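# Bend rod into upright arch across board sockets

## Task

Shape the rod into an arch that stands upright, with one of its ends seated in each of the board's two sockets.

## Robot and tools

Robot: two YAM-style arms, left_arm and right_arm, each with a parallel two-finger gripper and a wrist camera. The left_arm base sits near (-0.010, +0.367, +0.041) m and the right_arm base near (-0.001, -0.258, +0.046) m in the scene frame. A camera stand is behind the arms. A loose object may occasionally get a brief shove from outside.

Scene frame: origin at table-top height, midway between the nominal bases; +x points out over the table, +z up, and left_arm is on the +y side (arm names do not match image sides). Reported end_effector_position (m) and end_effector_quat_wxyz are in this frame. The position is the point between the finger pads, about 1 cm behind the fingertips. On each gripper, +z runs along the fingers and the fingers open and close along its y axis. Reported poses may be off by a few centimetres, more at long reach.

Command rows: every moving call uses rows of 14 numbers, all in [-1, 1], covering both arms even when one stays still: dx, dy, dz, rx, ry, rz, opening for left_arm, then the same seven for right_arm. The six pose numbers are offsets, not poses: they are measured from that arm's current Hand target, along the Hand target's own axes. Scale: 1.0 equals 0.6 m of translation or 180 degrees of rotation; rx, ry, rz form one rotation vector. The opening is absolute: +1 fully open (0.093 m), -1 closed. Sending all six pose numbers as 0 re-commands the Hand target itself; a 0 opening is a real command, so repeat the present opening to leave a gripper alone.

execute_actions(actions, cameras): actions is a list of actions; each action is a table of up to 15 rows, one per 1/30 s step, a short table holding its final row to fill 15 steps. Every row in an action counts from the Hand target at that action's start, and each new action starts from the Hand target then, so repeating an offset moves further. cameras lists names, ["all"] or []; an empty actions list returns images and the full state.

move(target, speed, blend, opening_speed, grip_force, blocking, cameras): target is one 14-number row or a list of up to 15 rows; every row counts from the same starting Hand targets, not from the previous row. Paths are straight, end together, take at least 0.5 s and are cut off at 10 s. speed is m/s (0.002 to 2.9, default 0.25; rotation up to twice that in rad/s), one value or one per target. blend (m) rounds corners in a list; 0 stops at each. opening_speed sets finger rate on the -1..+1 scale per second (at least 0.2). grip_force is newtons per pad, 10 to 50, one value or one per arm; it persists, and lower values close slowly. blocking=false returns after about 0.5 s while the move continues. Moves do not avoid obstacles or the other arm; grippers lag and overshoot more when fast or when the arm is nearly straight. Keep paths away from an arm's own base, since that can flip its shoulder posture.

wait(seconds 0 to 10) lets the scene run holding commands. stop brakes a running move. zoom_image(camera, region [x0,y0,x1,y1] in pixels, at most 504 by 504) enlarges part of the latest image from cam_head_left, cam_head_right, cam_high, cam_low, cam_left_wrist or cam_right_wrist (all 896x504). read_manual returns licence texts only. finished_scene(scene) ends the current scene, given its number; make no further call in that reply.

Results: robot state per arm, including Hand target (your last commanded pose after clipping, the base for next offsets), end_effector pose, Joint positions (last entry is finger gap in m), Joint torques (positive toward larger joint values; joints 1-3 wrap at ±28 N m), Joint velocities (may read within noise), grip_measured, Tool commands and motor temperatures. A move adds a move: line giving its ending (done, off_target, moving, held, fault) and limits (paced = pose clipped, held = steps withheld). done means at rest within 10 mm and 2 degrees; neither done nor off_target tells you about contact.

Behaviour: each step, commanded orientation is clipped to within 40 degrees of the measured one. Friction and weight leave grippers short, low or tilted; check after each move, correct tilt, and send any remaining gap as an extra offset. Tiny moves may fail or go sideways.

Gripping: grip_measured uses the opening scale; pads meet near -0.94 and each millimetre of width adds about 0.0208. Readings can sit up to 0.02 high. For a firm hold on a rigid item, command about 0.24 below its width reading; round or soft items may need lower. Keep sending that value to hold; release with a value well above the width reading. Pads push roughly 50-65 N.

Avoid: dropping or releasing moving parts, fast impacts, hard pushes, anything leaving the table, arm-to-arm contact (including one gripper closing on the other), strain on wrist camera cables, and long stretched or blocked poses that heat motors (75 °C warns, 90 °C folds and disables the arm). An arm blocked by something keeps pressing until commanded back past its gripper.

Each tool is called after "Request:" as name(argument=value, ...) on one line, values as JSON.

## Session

Request:
execute_actions(actions=[], cameras=["cam_head_left", "cam_high", "cam_low"])

Scene clock: 0.00 s.
left_arm: end_effector_position=(+0.3713, +0.3920, +0.1034) grip_measured=+1.000 end_effector_quat_wxyz=(+0.533, -0.052, +0.843, +0.044) | right_arm: end_effector_position=(+0.3686, -0.2486, +0.0953) grip_measured=+1.000 end_effector_quat_wxyz=(+0.494, +0.011, +0.868, +0.049)
Joint positions: left_arm=[0.016 1.593 0.363 0.785 -0.117 -0.035 0.093] | right_arm=[-0.025 1.551 0.361 0.657 -0.086 0.06 0.093]
Joint velocities: within noise
Joint torques (N m): no reading
Motor temperatures (°C): left_arm=[29 36 37 33 27 29 29] | right_arm=[27 37 38 38 29 31 29]
Heat: left arm: 37 °C; right arm: 38 °C.
Hand target: left_arm +0.3769, +0.3921, +0.1150; +0.550, -0.053, +0.833, +0.043 | right_arm +0.3746, -0.2486, +0.1059; +0.510, +0.010, +0.859, +0.049
Tool commands: left_gripper/opening=+1.0 right_gripper/opening=+1.0
Images, in order (width x height): cam_head_left 896x504, cam_high 896x504, cam_low 896x504.

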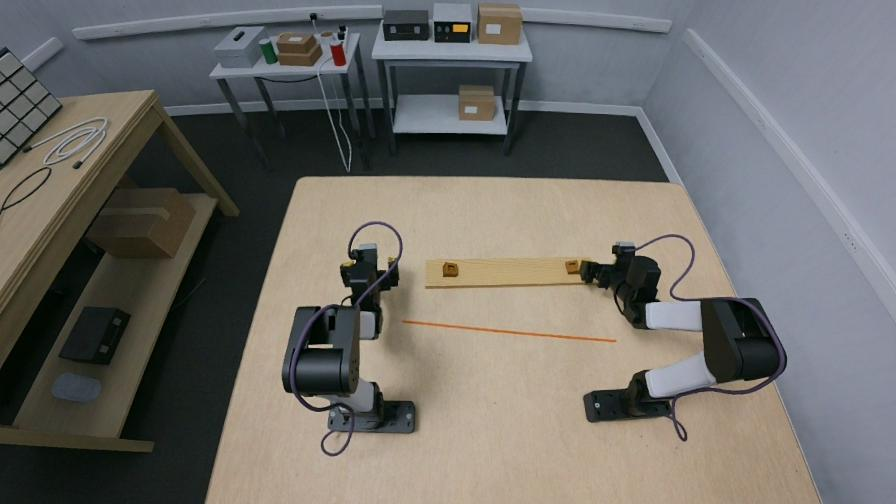

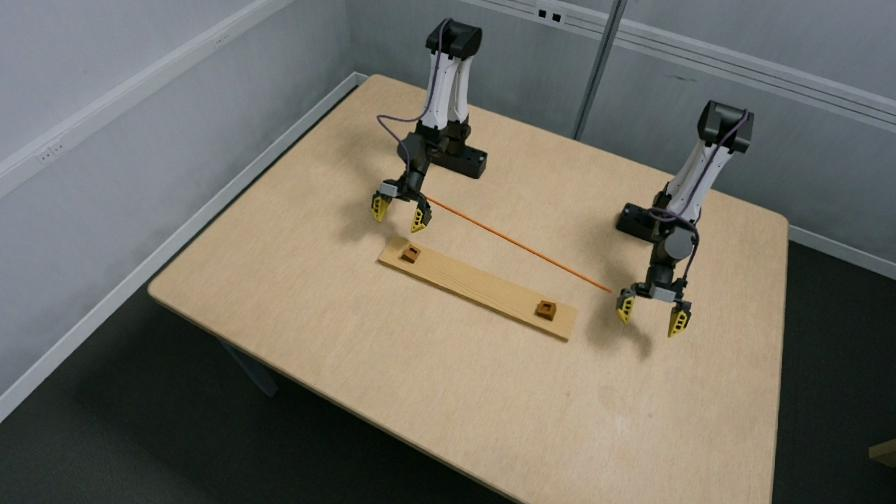

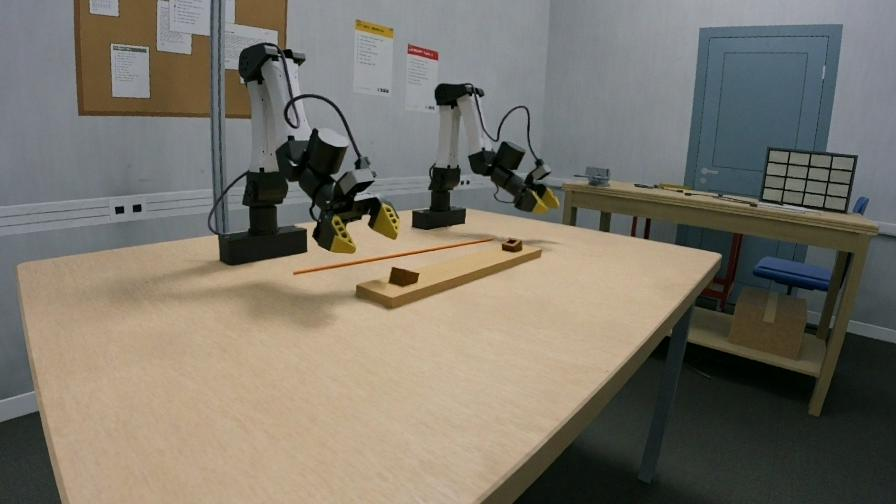

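Request:
move(target=[-0.0217,-0.2168,-0.3182,0.3349,0.2559,0.5011,0.3,0.0247,0.0698,-0.3617,-0.2213,0.3005,-0.4228,0.3], speed=0.3, cameras=["cam_left_wrist","cam_right_wrist"])

Scene clock: 34.23 s.
left_arm: end_effector_position=(+0.2204, +0.2414, +0.1925) grip_measured=+0.302 end_effector_quat_wxyz=(-0.009, +0.738, +0.674, -0.006) | right_arm: end_effector_position=(+0.1734, -0.2221, +0.1927) grip_measured=+0.302 end_effector_quat_wxyz=(-0.001, -0.659, +0.752, +0.007)
Joint positions: left_arm=[-0.492 1.556 1.383 -1.419 0.006 1.168 0.06] | right_arm=[0.181 1.221 1.09 -1.448 -0.011 -1.247 0.06]
Joint torques (N m): left_arm=[-0.62 -4.74 8.4 0.26 -0.07 0.26] | right_arm=[0.28 -1.99 7.68 0.28 -0.02 -0.18]
Motor temperatures (°C): left_arm=[29 39 40 38 27 29 29] | right_arm=[27 39 41 46 29 31 29]
Heat: left arm: 40 °C; right arm: 46 °C.
Hand target: left_arm +0.2258, +0.2389, +0.2001; +0.000, +0.745, +0.667, +0.000 | right_arm +0.1759, -0.2221, +0.2000; +0.000, -0.668, +0.744, +0.000
Off the commanded pose: left_arm 0.010 m, 2 deg | right_arm 0.008 m, 2 deg.
move: done
Images, in order (width x height): cam_left_wrist 896x504, cam_right_wrist 896x504.

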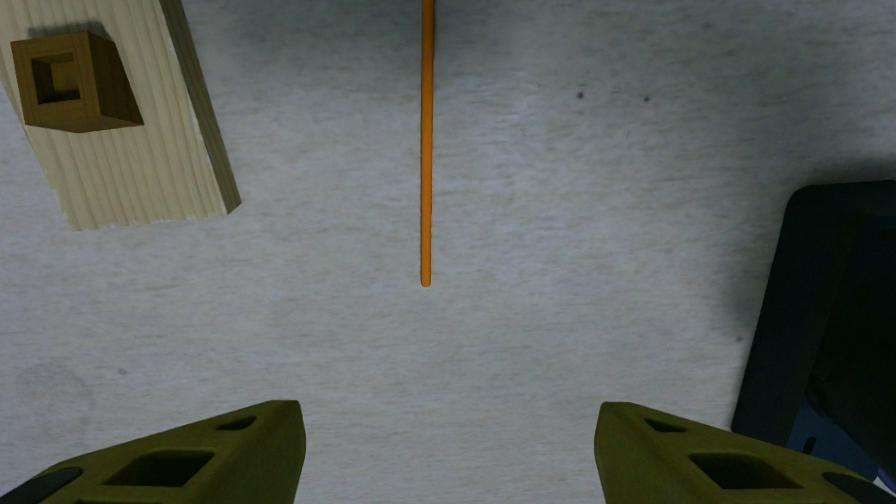

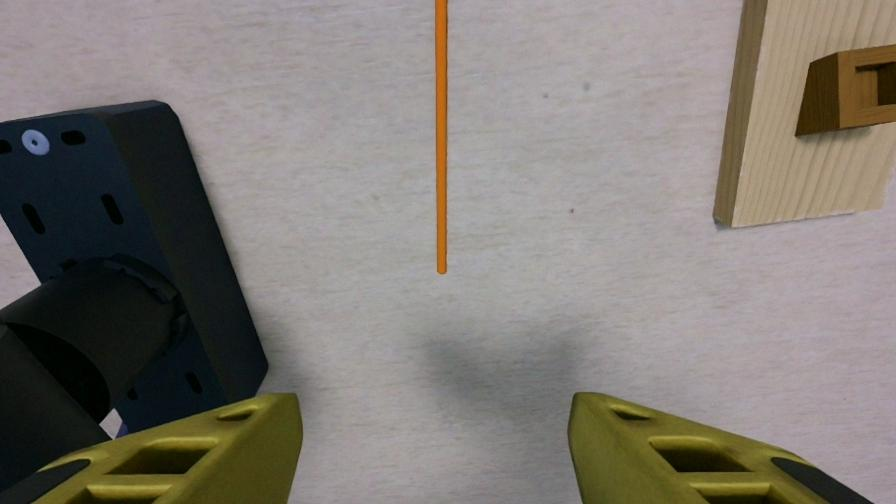

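Request:
move(target=[0.0032,0.0063,0.2268,0,0.0833,-0.001,-0.2,-0.0122,-0.0002,0.2283,0,0.0833,0.0056,-0.2], speed=0.22, cameras=["cam_left_wrist","cam_right_wrist"])

Scene clock: 54.67 s.
left_arm: end_effector_position=(+0.2276, +0.2414, +0.0646) grip_measured=-0.198 end_effector_quat_wxyz=(-0.093, +0.741, +0.659, +0.091) | right_arm: end_effector_position=(+0.1741, -0.2147, +0.0657) grip_measured=-0.198 end_effector_quat_wxyz=(-0.101, -0.658, +0.742, -0.078)
Joint positions: left_arm=[-0.619 1.779 1.08 -1.015 -0.219 1.051 0.036] | right_arm=[0.424 1.462 0.725 -0.985 0.207 -0.999 0.036]
Joint torques (N m): left_arm=[-0.65 -6.39 4.57 0.22 -0.22 -0.03] | right_arm=[0.05 -3.11 3.79 0.38 0.12 0.03]
Motor temperatures (°C): left_arm=[29 38 42 35 27 29 29] | right_arm=[27 38 43 41 29 31 29]
Heat: left arm: 42 °C; right arm: 43 °C.
Hand target: left_arm +0.2297, +0.2404, +0.0639; -0.087, +0.737, +0.663, +0.097 | right_arm +0.1766, -0.2150, +0.0629; -0.098, -0.656, +0.744, -0.087
Off the commanded pose: left_arm 0.002 m, 1 deg | right_arm 0.004 m, 1 deg.
move: done
Images, in order (width x height): cam_left_wrist 896x504, cam_right_wrist 896x504.

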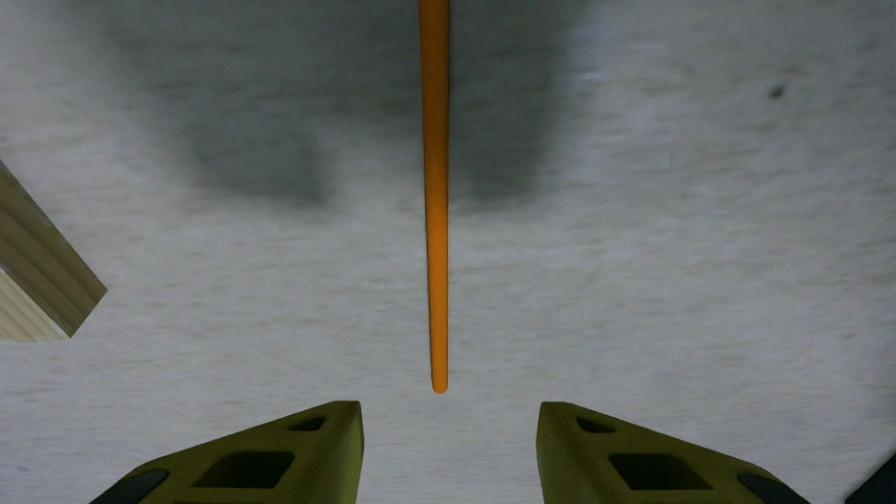

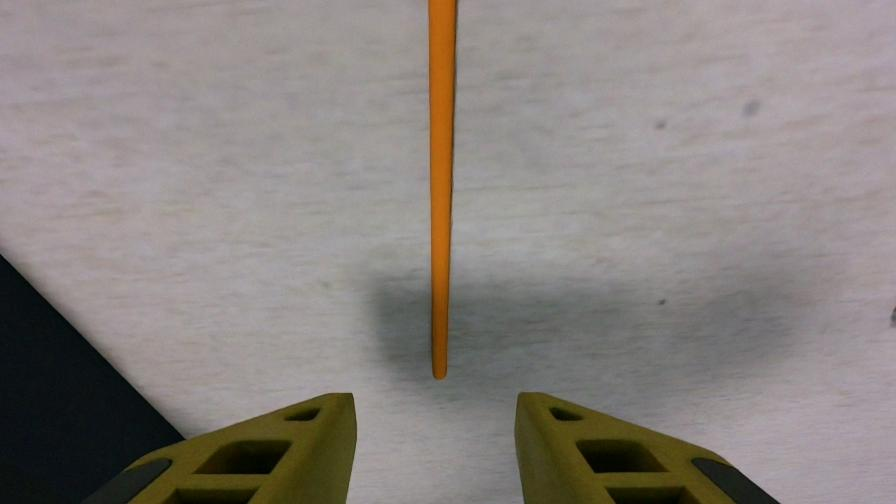

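Request:
move(target=[[-0.0243,0.006,0.09,0,0,0,-0.2,-0.0253,-0.0025,0.0933,0,0,0,-0.2],[-0.0243,0.006,0.09,0,0,0,-1,-0.0253,-0.0025,0.0933,0,0,0,-1]], speed=0.08, opening_speed=0.6, cameras=["cam_left_wrist","cam_right_wrist"])

Scene clock: 72.23 s.
left_arm: end_effector_position=(+0.2318, +0.2389, +0.0099) grip_measured=-0.977 end_effector_quat_wxyz=(-0.090, +0.741, +0.659, +0.093) | right_arm: end_effector_position=(+0.1762, -0.2140, +0.0076) grip_measured=-0.965 end_effector_quat_wxyz=(-0.100, -0.658, +0.742, -0.079)
Joint positions: left_arm=[-0.619 1.906 0.992 -0.794 -0.221 1.051 0] | right_arm=[0.424 1.637 0.606 -0.689 0.209 -0.999 0]
Joint torques (N m): left_arm=[-0.1 -6.53 3.88 0.25 -0.21 0.04] | right_arm=[-0.28 -3.55 3.04 0.41 0.16 0.02]
Heat: left arm: 41 °C; right arm: 42 °C.
Hand target: left_arm +0.2333, +0.2400, +0.0080; -0.087, +0.737, +0.663, +0.097 | right_arm +0.1783, -0.2150, +0.0050; -0.098, -0.656, +0.744, -0.087
Off the commanded pose: left_arm 0.003 m, 1 deg | right_arm 0.003 m, 1 deg.
move: done
Images, in order (width x height): cam_left_wrist 896x504, cam_right_wrist 896x504.

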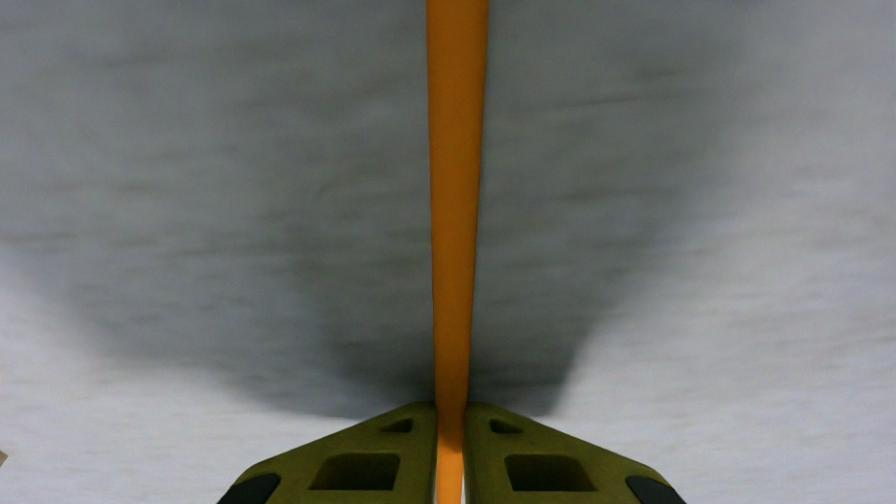

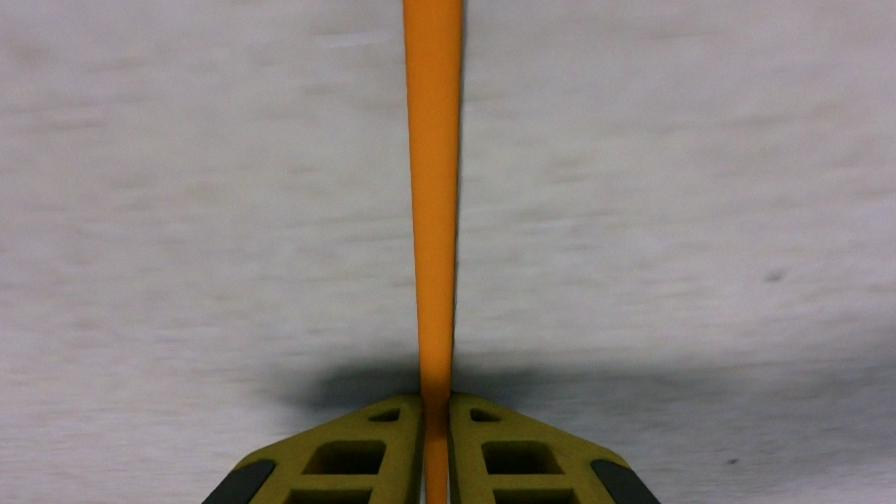

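Request:
move(target=[[0.0655,0.0001,-0.2446,0,0,0,-1,0.0659,-0.0002,-0.2451,0,0,0,-1],[0.1077,0.2318,-0.466,-0.4641,-0.0097,-0.2042,-1,0.1093,-0.3432,-0.475,0.4753,-0.0825,0.1329,-1]], speed=0.14, blend=[0.03,0])

Request:
move(target=[[-0.0327,-0.0482,-0.0088,0.0431,0,-0.161,-1,-0.0322,0.0515,-0.0087,-0.0431,0,0.161,-1],[-0.1063,-0.1717,-0.0287,0.0819,-0.0243,-0.3692,-1,-0.1058,0.175,-0.0283,-0.0819,-0.0243,0.3692,-1]], speed=0.11, blend=[0.02,0], cameras=["cam_high","cam_low"])

Request:
zoom_image(camera="cam_high", region=[380, 170, 590, 345])

Request:
zoom_image(camera="cam_low", region=[350, 140, 560, 315])

Scene clock: 114.13 s.
left_arm: end_effector_position=(+0.3696, +0.2134, +0.2934) grip_measured=-0.977 end_effector_quat_wxyz=(+0.452, +0.393, +0.613, +0.515) | right_arm: end_effector_position=(+0.3816, -0.2311, +0.2926) grip_measured=-0.972 end_effector_quat_wxyz=(+0.458, -0.406, +0.610, -0.504)
Joint positions: left_arm=[-0.739 1.469 0.802 0.55 -1.019 1.321 0] | right_arm=[0.287 1.19 0.571 0.533 0.542 -1.376 0]
Joint torques (N m): left_arm=[0.12 -4.89 5.67 2.31 -0.14 0.11] | right_arm=[-1.14 -2.84 5.49 2.7 -0.29 0]
Heat: left arm: 41 °C; right arm: 40 °C.
Hand target: left_arm +0.3705, +0.2153, +0.2949; +0.458, +0.383, +0.613, +0.517 | right_arm +0.3833, -0.2303, +0.2977; +0.475, -0.399, +0.602, -0.503
Off the commanded pose: left_arm 0.002 m, 1 deg | right_arm 0.005 m, 2 deg.
move: done

Scene clock: 120.43 s.
left_arm: end_effector_position=(+0.3722, +0.1562, +0.1995) grip_measured=-0.977 end_effector_quat_wxyz=(+0.614, +0.059, +0.771, +0.158) | right_arm: end_effector_position=(+0.3798, -0.1711, +0.1953) grip_measured=-0.972 end_effector_quat_wxyz=(+0.611, -0.076, +0.778, -0.128)
Joint positions: left_arm=[-0.826 1.717 0.805 0.556 -0.974 0.031 0] | right_arm=[0.437 1.431 0.455 0.714 0.543 -0.167 0]
Joint torques (N m): left_arm=[-2.32 -6.24 5.6 2.64 0.47 -0.35] | right_arm=[1.99 -3.82 4.93 2.99 -0.65 0.4]
Heat: left arm: 41 °C; right arm: 43 °C.
Hand target: left_arm +0.3726, +0.1325, +0.2047; +0.637, +0.056, +0.763, +0.089 | right_arm +0.3812, -0.1473, +0.2058; +0.641, -0.078, +0.760, -0.070
Off the commanded pose: left_arm 0.024 m, 8 deg | right_arm 0.026 m, 8 deg.
move: off_target (left_arm, right_arm)
Images, in order (width x height): cam_high 896x504, cam_low 896x504.

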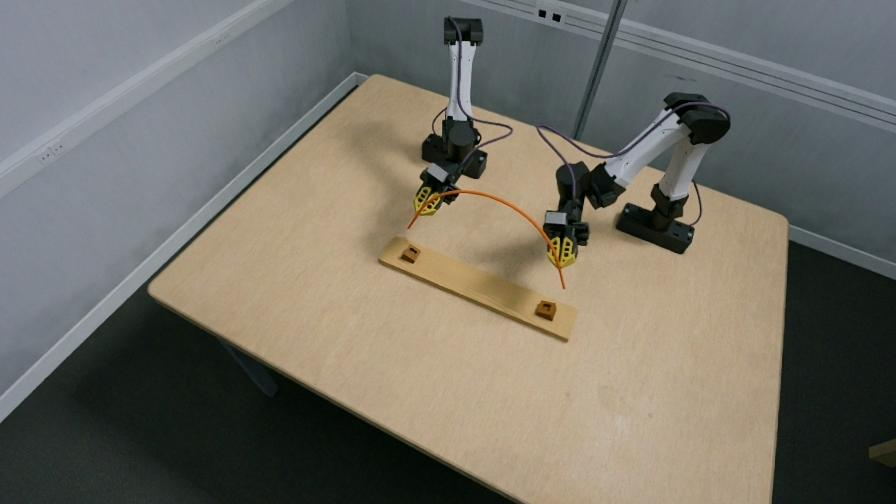

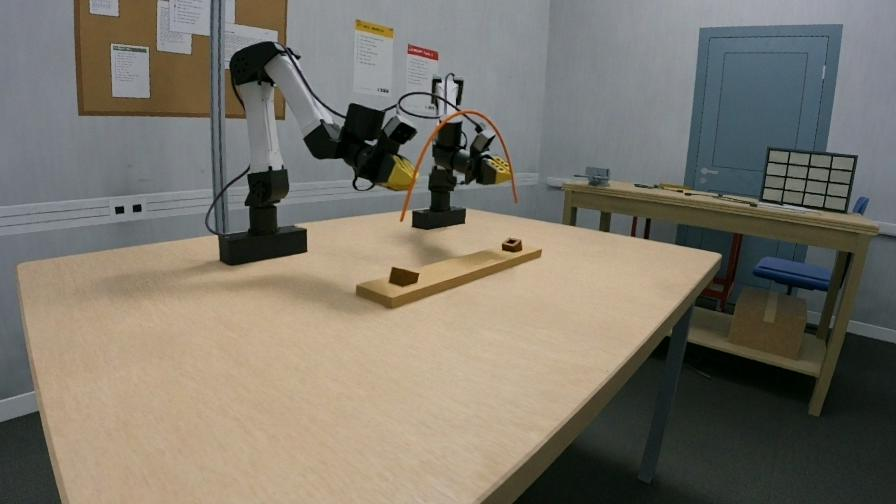

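Scaled by 2.400 from the camera's 896x504 image, which has a finer 1280x720 frame.

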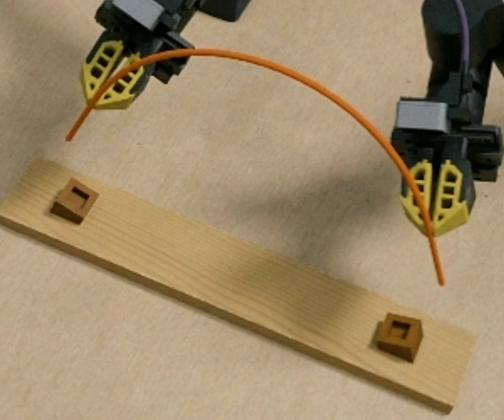

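Scaled by 2.400 from the camera's 896x504 image, which has a finer 1280x720 frame.

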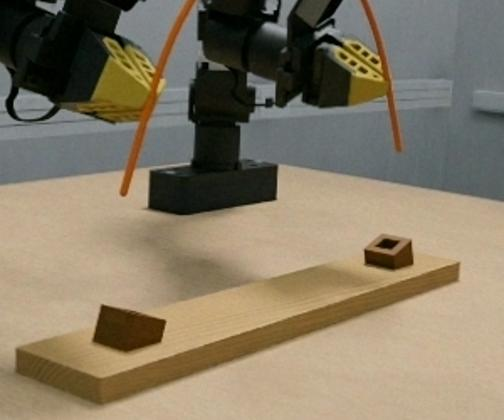

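Request:
move(target=[0.0819,-0.0516,0.0119,0.0058,-0.0056,-0.0215,-1,0.0784,0.0406,0.016,-0.0058,-0.0194,0.0215,-1], speed=0.08, cameras=["cam_high","cam_low"])

Scene clock: 175.07 s.
left_arm: end_effector_position=(+0.3730, +0.1381, +0.1435) grip_measured=-0.977 end_effector_quat_wxyz=(+0.627, +0.032, +0.768, +0.126) | right_arm: end_effector_position=(+0.3819, -0.1616, +0.1415) grip_measured=-0.972 end_effector_quat_wxyz=(+0.637, -0.046, +0.763, -0.101)
Joint positions: left_arm=[-0.857 1.939 0.772 0.831 -0.988 -0.045 0] | right_arm=[0.465 1.786 0.366 1.22 0.563 -0.11 0]
Joint torques (N m): left_arm=[-2.77 -7.16 4.96 2.6 0.46 -0.17] | right_arm=[2.58 -4.86 3.69 2.88 -0.77 0.26]
Motor temperatures (°C): left_arm=[30 42 40 44 28 29 31] | right_arm=[28 38 41 59 30 31 31]
Heat: left arm: 44 °C; right arm: 59 °C.
Hand target: left_arm +0.3717, +0.1125, +0.1498; +0.646, +0.037, +0.760, +0.060 | right_arm +0.3822, -0.1333, +0.1537; +0.665, -0.060, +0.743, -0.039
Off the commanded pose: left_arm 0.026 m, 8 deg | right_arm 0.031 m, 8 deg.
move: off_target (left_arm, right_arm)
Images, in order (width x height): cam_high 896x504, cam_low 896x504.

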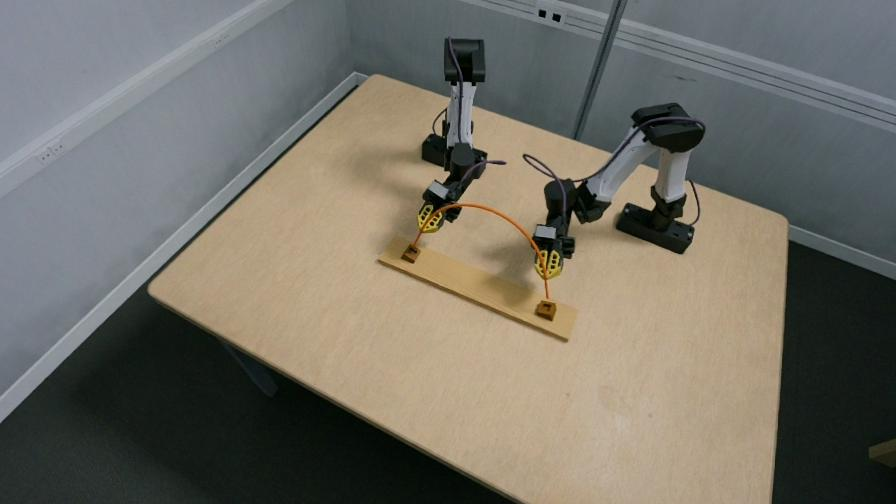

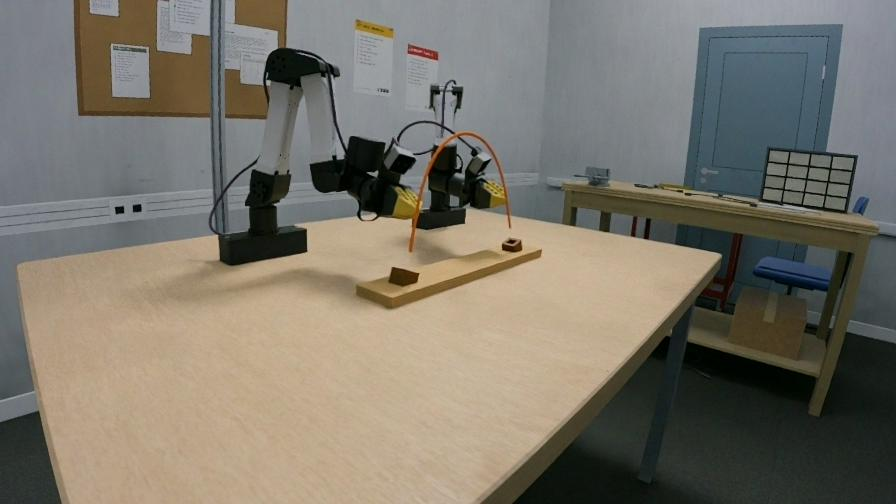

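Request:
zoom_image(camera="cam_high", region=[380, 190, 590, 345])

Request:
zoom_image(camera="cam_low", region=[350, 120, 560, 315])

Scaled by 2.400 from the camera's 896x504 image, which has a finer 1280x720 frame.

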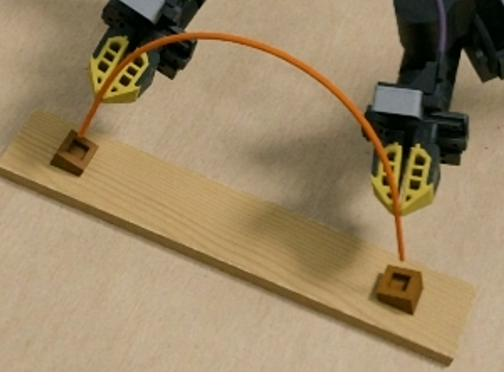

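Scaled by 2.400 from the camera's 896x504 image, which has a finer 1280x720 frame.

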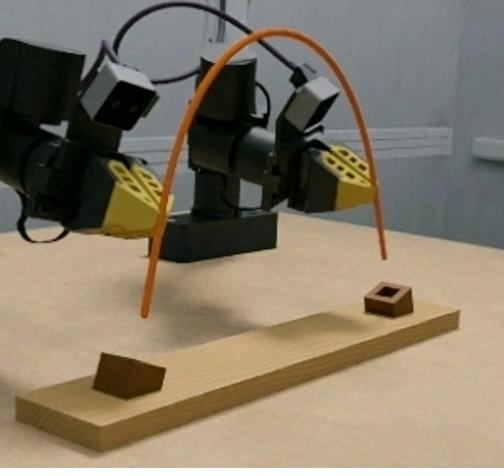

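Request:
move(target=[0.0364,-0.0097,0.0132,-0.0144,0.0167,0.0537,-1,0.0339,0.0135,0.0055,0.0144,0.0128,-0.0537,-1], speed=0.05, cameras=["cam_high","cam_low"])

Request:
zoom_image(camera="cam_high", region=[380, 190, 590, 345])

Request:
zoom_image(camera="cam_low", region=[350, 120, 560, 315])

Scene clock: 224.47 s.
left_arm: end_effector_position=(+0.3681, +0.1490, +0.1131) grip_measured=-0.977 end_effector_quat_wxyz=(+0.595, +0.071, +0.776, +0.198) | right_arm: end_effector_position=(+0.3747, -0.1647, +0.1148) grip_measured=-0.972 end_effector_quat_wxyz=(+0.606, -0.085, +0.771, -0.176)
Joint positions: left_arm=[-0.862 2.011 0.772 0.796 -1.05 0.023 0] | right_arm=[0.507 1.889 0.366 1.258 0.675 -0.225 0]
Joint torques (N m): left_arm=[-3.32 -7.47 8.59 2.26 0.5 0.11] | right_arm=[3.04 -5.24 5.09 2.85 -0.85 -0.02]
Motor temperatures (°C): left_arm=[30 43 41 44 28 29 31] | right_arm=[28 40 40 61 31 31 31]
Heat: left arm: 44 °C; right arm: 61 °C.
Hand target: left_arm +0.3760, +0.1099, +0.1264; +0.619, +0.085, +0.769, +0.132 | right_arm +0.3830, -0.1281, +0.1321; +0.646, -0.106, +0.748, -0.113
Off the commanded pose: left_arm 0.042 m, 8 deg | right_arm 0.041 m, 9 deg.
move: off_target (left_arm, right_arm)
Images, in order (width x height): cam_high 896x504, cam_low 896x504.

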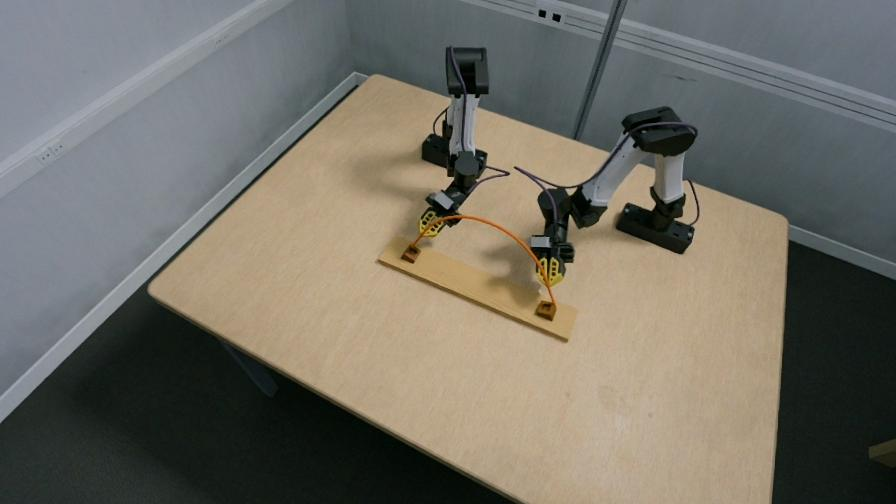

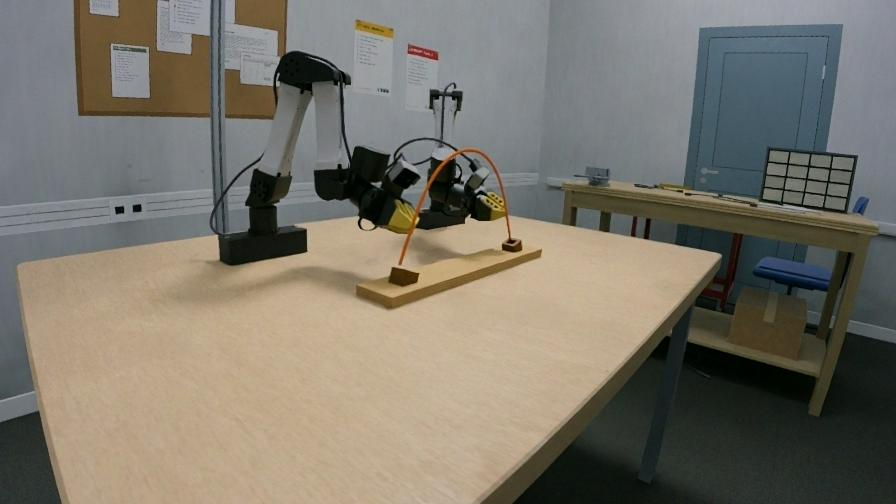

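Scaled by 2.400 from the camera's 896x504 image, which has a finer 1280x720 frame.

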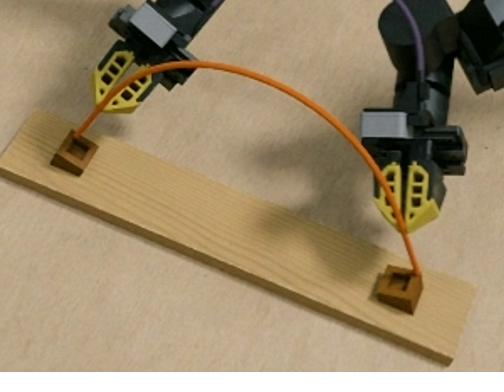

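Scaled by 2.400 from the camera's 896x504 image, which has a finer 1280x720 frame.

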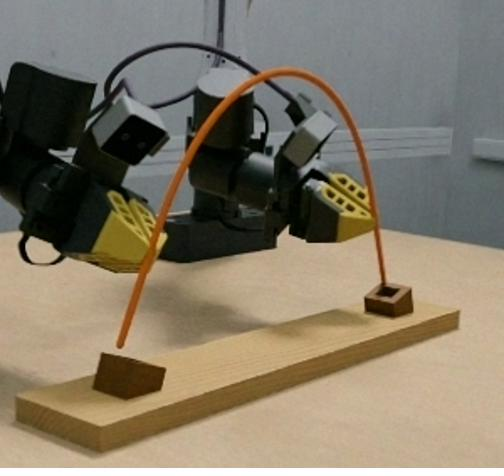

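Request:
move(target=[-0.025,-0.0242,0.0037,0,-0.014,0,-1,-0.0193,0.0153,0.0125,0,-0.014,0,-1], speed=0.05, cameras=["cam_high","cam_low"])

Request:
zoom_image(camera="cam_high", region=[380, 190, 590, 345])

Request:
zoom_image(camera="cam_low", region=[350, 120, 560, 315])

Scene clock: 245.67 s.
left_arm: end_effector_position=(+0.3744, +0.1368, +0.1217) grip_measured=-0.977 end_effector_quat_wxyz=(+0.608, +0.066, +0.764, +0.206) | right_arm: end_effector_position=(+0.3816, -0.1598, +0.1213) grip_measured=-0.972 end_effector_quat_wxyz=(+0.621, -0.076, +0.759, -0.180)
Joint positions: left_arm=[-0.876 2.047 0.828 0.831 -1.086 0.066 0] | right_arm=[0.518 1.925 0.397 1.311 0.701 -0.241 0]
Joint torques (N m): left_arm=[-3.78 -7.58 8.62 2.42 0.68 0.21] | right_arm=[3.56 -5.3 5.89 2.8 -1.07 -0.12]
Motor temperatures (°C): left_arm=[30 42 43 44 28 29 31] | right_arm=[29 40 41 67 31 31 31]
Heat: left arm: 44 °C; right arm: 67 °C.
Hand target: left_arm +0.3820, +0.0920, +0.1354; +0.636, +0.088, +0.755, +0.131 | right_arm +0.3920, -0.1159, +0.1392; +0.662, -0.109, +0.733, -0.111
Off the commanded pose: left_arm 0.048 m, 10 deg | right_arm 0.048 m, 10 deg.
move: off_target (left_arm, right_arm)
Images, in order (width x height): cam_high 896x504, cam_low 896x504.

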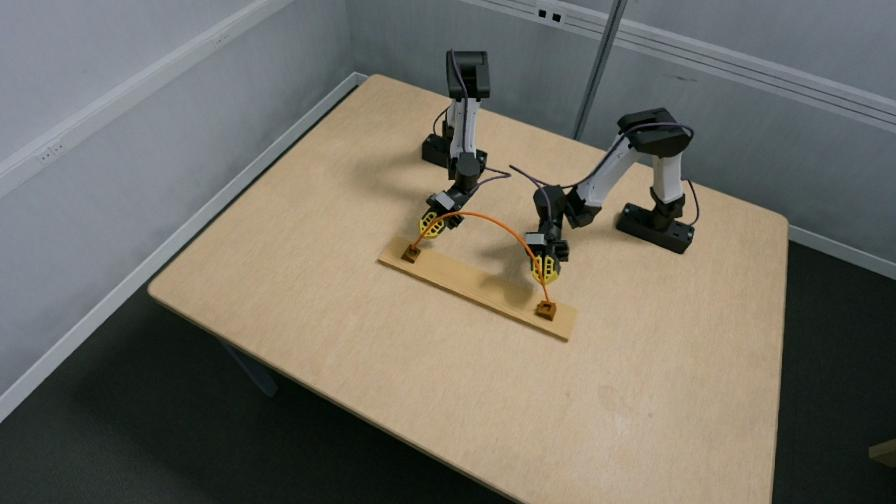

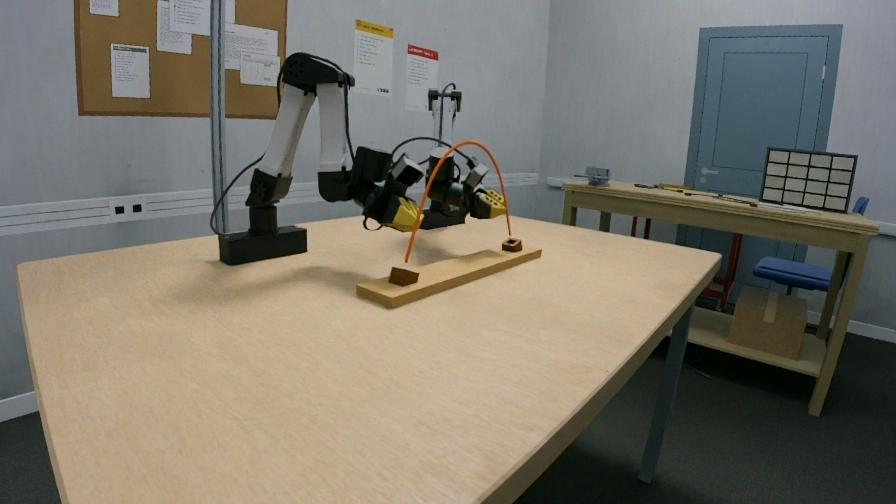

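Scaled by 2.400 from the camera's 896x504 image, which has a finer 1280x720 frame.

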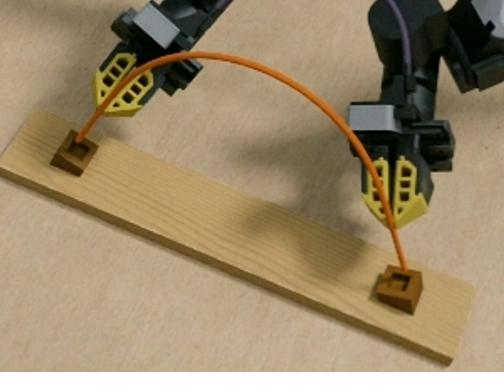

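Scaled by 2.400 from the camera's 896x504 image, which has a finer 1280x720 frame.

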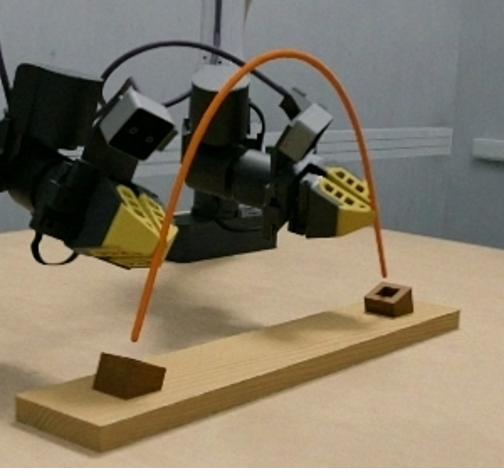

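Request:
move(target=[0.0193,-0.0015,0.0087,0,0,0,-1,0.0172,0.004,0.008,0,0,0,-1], speed=0.04, cameras=["cam_high","cam_low"])

Request:
zoom_image(camera="cam_high", region=[380, 190, 590, 345])

Request:
zoom_image(camera="cam_low", region=[350, 120, 560, 315])

Scene clock: 267.50 s.
left_arm: end_effector_position=(+0.3746, +0.1353, +0.1119) grip_measured=-0.977 end_effector_quat_wxyz=(+0.610, +0.065, +0.762, +0.205) | right_arm: end_effector_position=(+0.3842, -0.1586, +0.1116) grip_measured=-0.972 end_effector_quat_wxyz=(+0.621, -0.075, +0.759, -0.181)
Joint positions: left_arm=[-0.878 2.09 0.828 0.884 -1.089 0.071 0] | right_arm=[0.518 1.993 0.409 1.37 0.703 -0.242 0]
Joint torques (N m): left_arm=[-2.43 -7.77 8.06 2.4 0.81 0.23] | right_arm=[2.76 -5.53 5.55 2.74 -1.17 -0.1]
Motor temperatures (°C): left_arm=[30 45 45 45 29 29 32] | right_arm=[29 40 41 65 31 31 31]
Heat: left arm: 45 °C; right arm: 65 °C.
Hand target: left_arm +0.3851, +0.0950, +0.1234; +0.636, +0.088, +0.755, +0.131 | right_arm +0.3957, -0.1169, +0.1283; +0.662, -0.109, +0.733, -0.111
Off the commanded pose: left_arm 0.043 m, 9 deg | right_arm 0.046 m, 10 deg.
move: off_target (left_arm, right_arm)
Images, in order (width x height): cam_high 896x504, cam_low 896x504.

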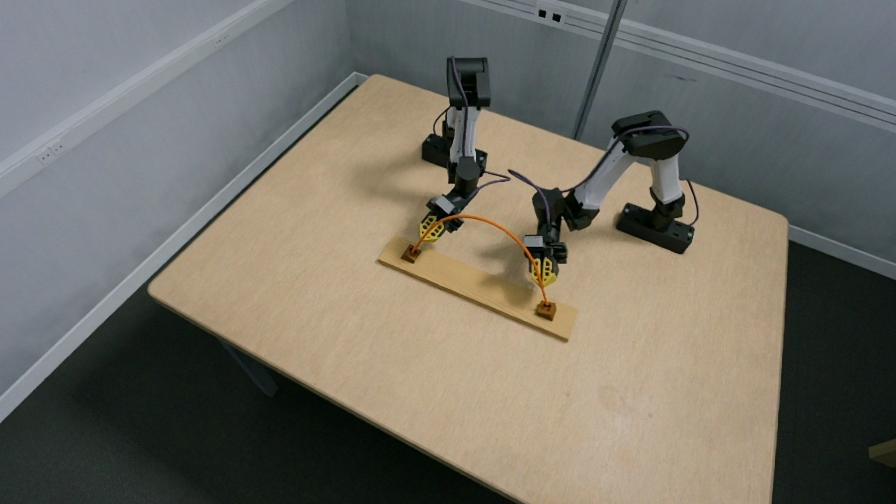

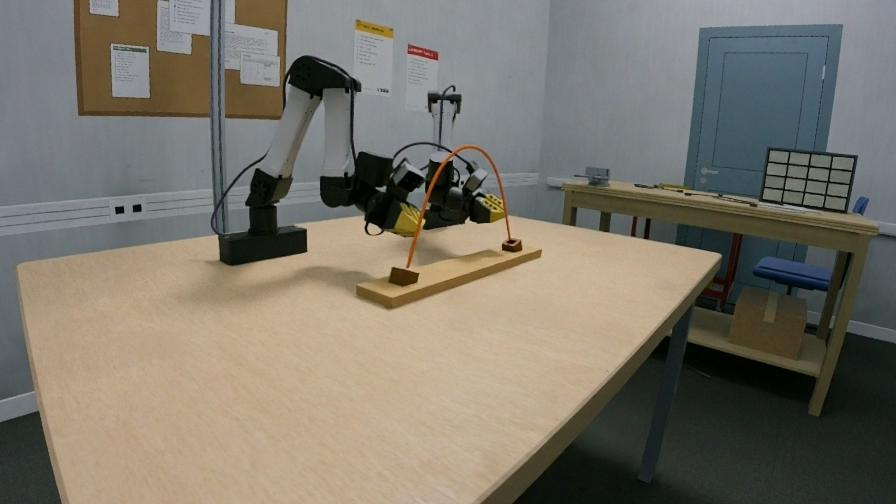

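Scaled by 2.400 from the camera's 896x504 image, which has a finer 1280x720 frame.

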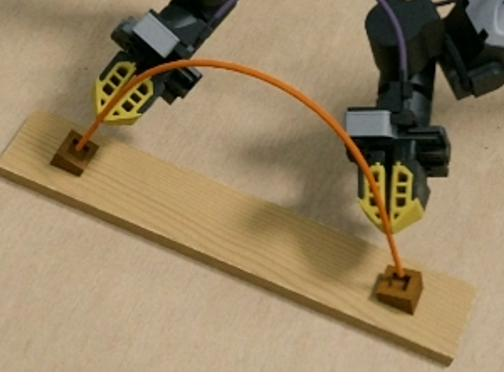

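Scaled by 2.400 from the camera's 896x504 image, which has a finer 1280x720 frame.

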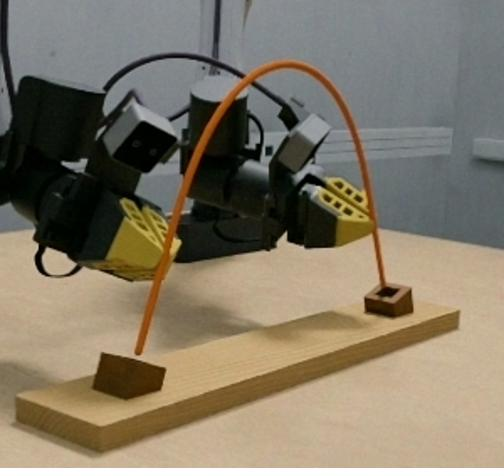

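Request:
move(target=[0.0388,0.0077,0.0122,0,0,0,-1,0.0382,-0.005,0.0055,0,0,0,-1], speed=0.03, cameras=["cam_high","cam_low"])

Request:
zoom_image(camera="cam_high", region=[380, 190, 590, 345])

Request:
zoom_image(camera="cam_low", region=[350, 120, 560, 315])

Scene clock: 277.33 s.
left_arm: end_effector_position=(+0.3830, +0.1410, +0.0993) grip_measured=-0.977 end_effector_quat_wxyz=(+0.618, +0.053, +0.759, +0.200) | right_arm: end_effector_position=(+0.3867, -0.1591, +0.0960) grip_measured=-0.972 end_effector_quat_wxyz=(+0.622, -0.079, +0.758, -0.181)
Joint positions: left_arm=[-0.852 2.158 0.828 0.995 -1.072 0.086 0] | right_arm=[0.51 2.093 0.42 1.464 0.691 -0.252 0]
Joint torques (N m): left_arm=[-2.29 -7.84 5.35 2.37 0.92 0.17] | right_arm=[0.7 -4.56 3.86 3.03 -1.35 -0.03]
Motor temperatures (°C): left_arm=[30 44 45 45 29 29 32] | right_arm=[29 40 41 68 32 31 31]
Heat: left arm: 45 °C; right arm: 68 °C.
Hand target: left_arm +0.3881, +0.1070, +0.1019; +0.636, +0.088, +0.755, +0.131 | right_arm +0.3968, -0.1269, +0.1072; +0.662, -0.109, +0.733, -0.111
Off the commanded pose: left_arm 0.034 m, 9 deg | right_arm 0.036 m, 10 deg.
move: off_target (left_arm, right_arm)
Images, in order (width x height): cam_high 896x504, cam_low 896x504.

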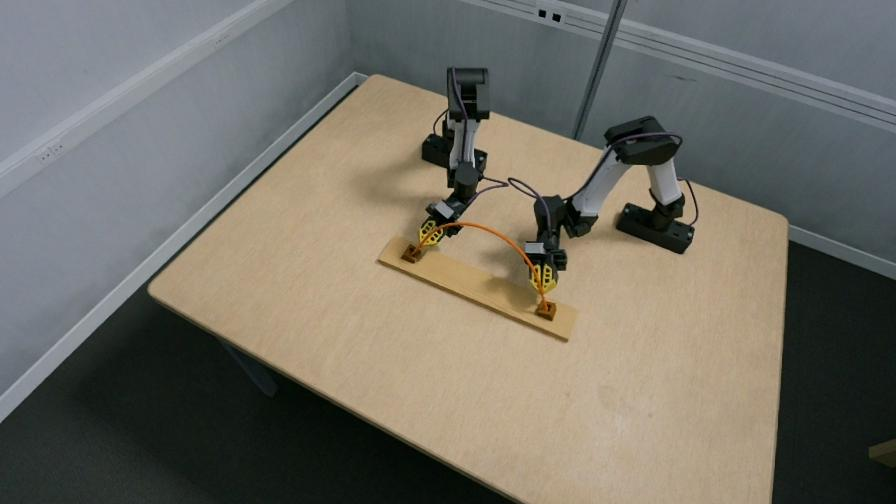

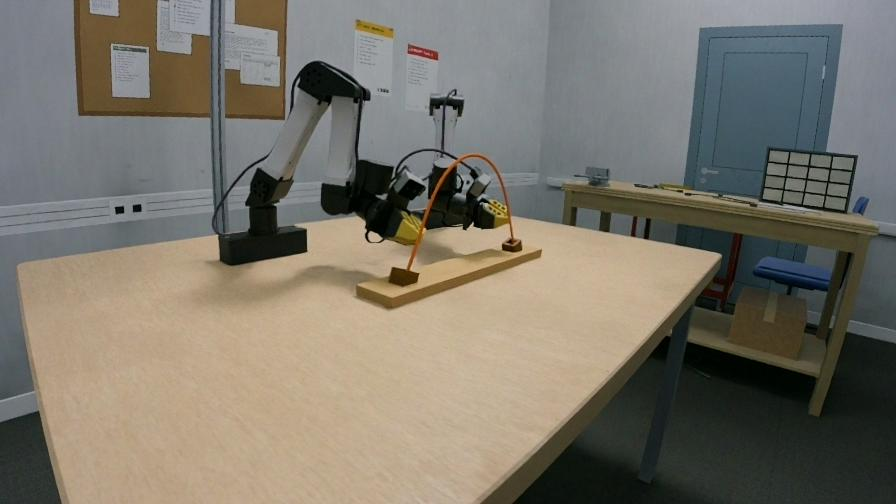

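Scaled by 2.400 from the camera's 896x504 image, which has a finer 1280x720 frame.

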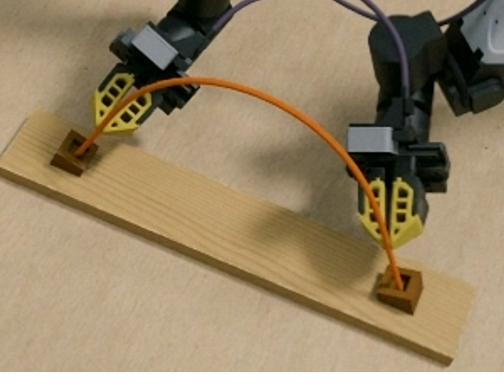

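Scaled by 2.400 from the camera's 896x504 image, which has a finer 1280x720 frame.

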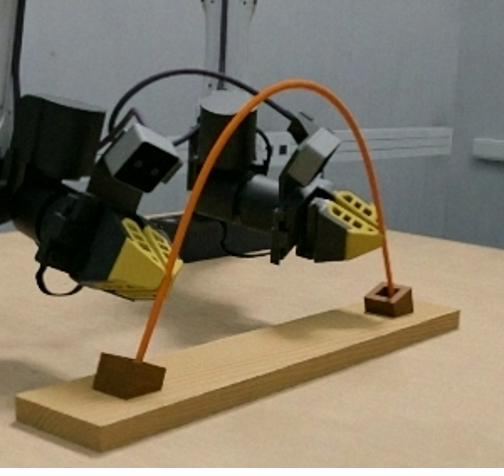

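Request:
zoom_image(camera="cam_high", region=[525, 280, 575, 330])

Request:
zoom_image(camera="cam_low", region=[490, 220, 535, 265])

Request:
zoom_image(camera="cam_low", region=[380, 245, 435, 300])

Request:
zoom_image(camera="cam_high", region=[390, 230, 430, 270])

Scaled by 10.080 from the camera's 896x504 image, which has a finer 1280x720 frame.

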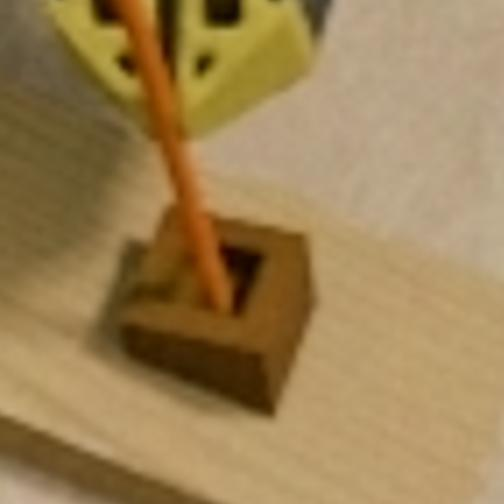

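Scaled by 11.200 from the camera's 896x504 image, which has a finer 1280x720 frame.

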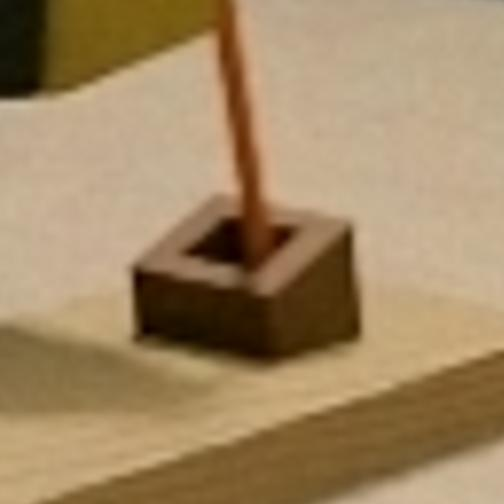

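Scaled by 9.164 from the camera's 896x504 image, which has a finer 1280x720 frame.

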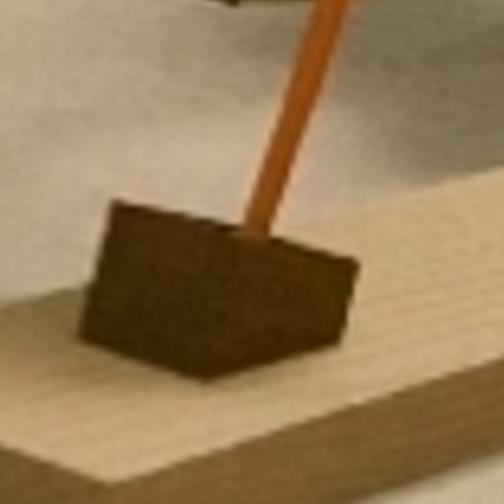

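Scaled by 12.600 from the camera's 896x504 image, which has a finer 1280x720 frame.

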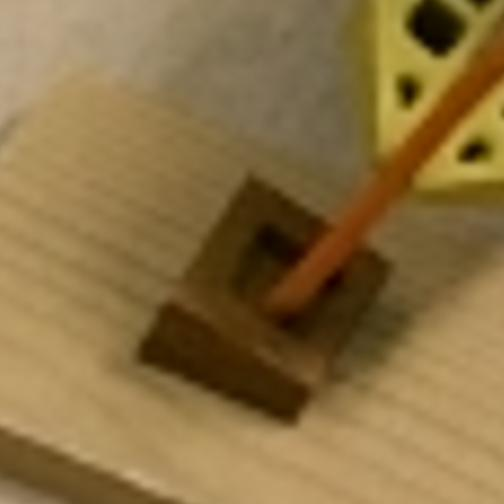

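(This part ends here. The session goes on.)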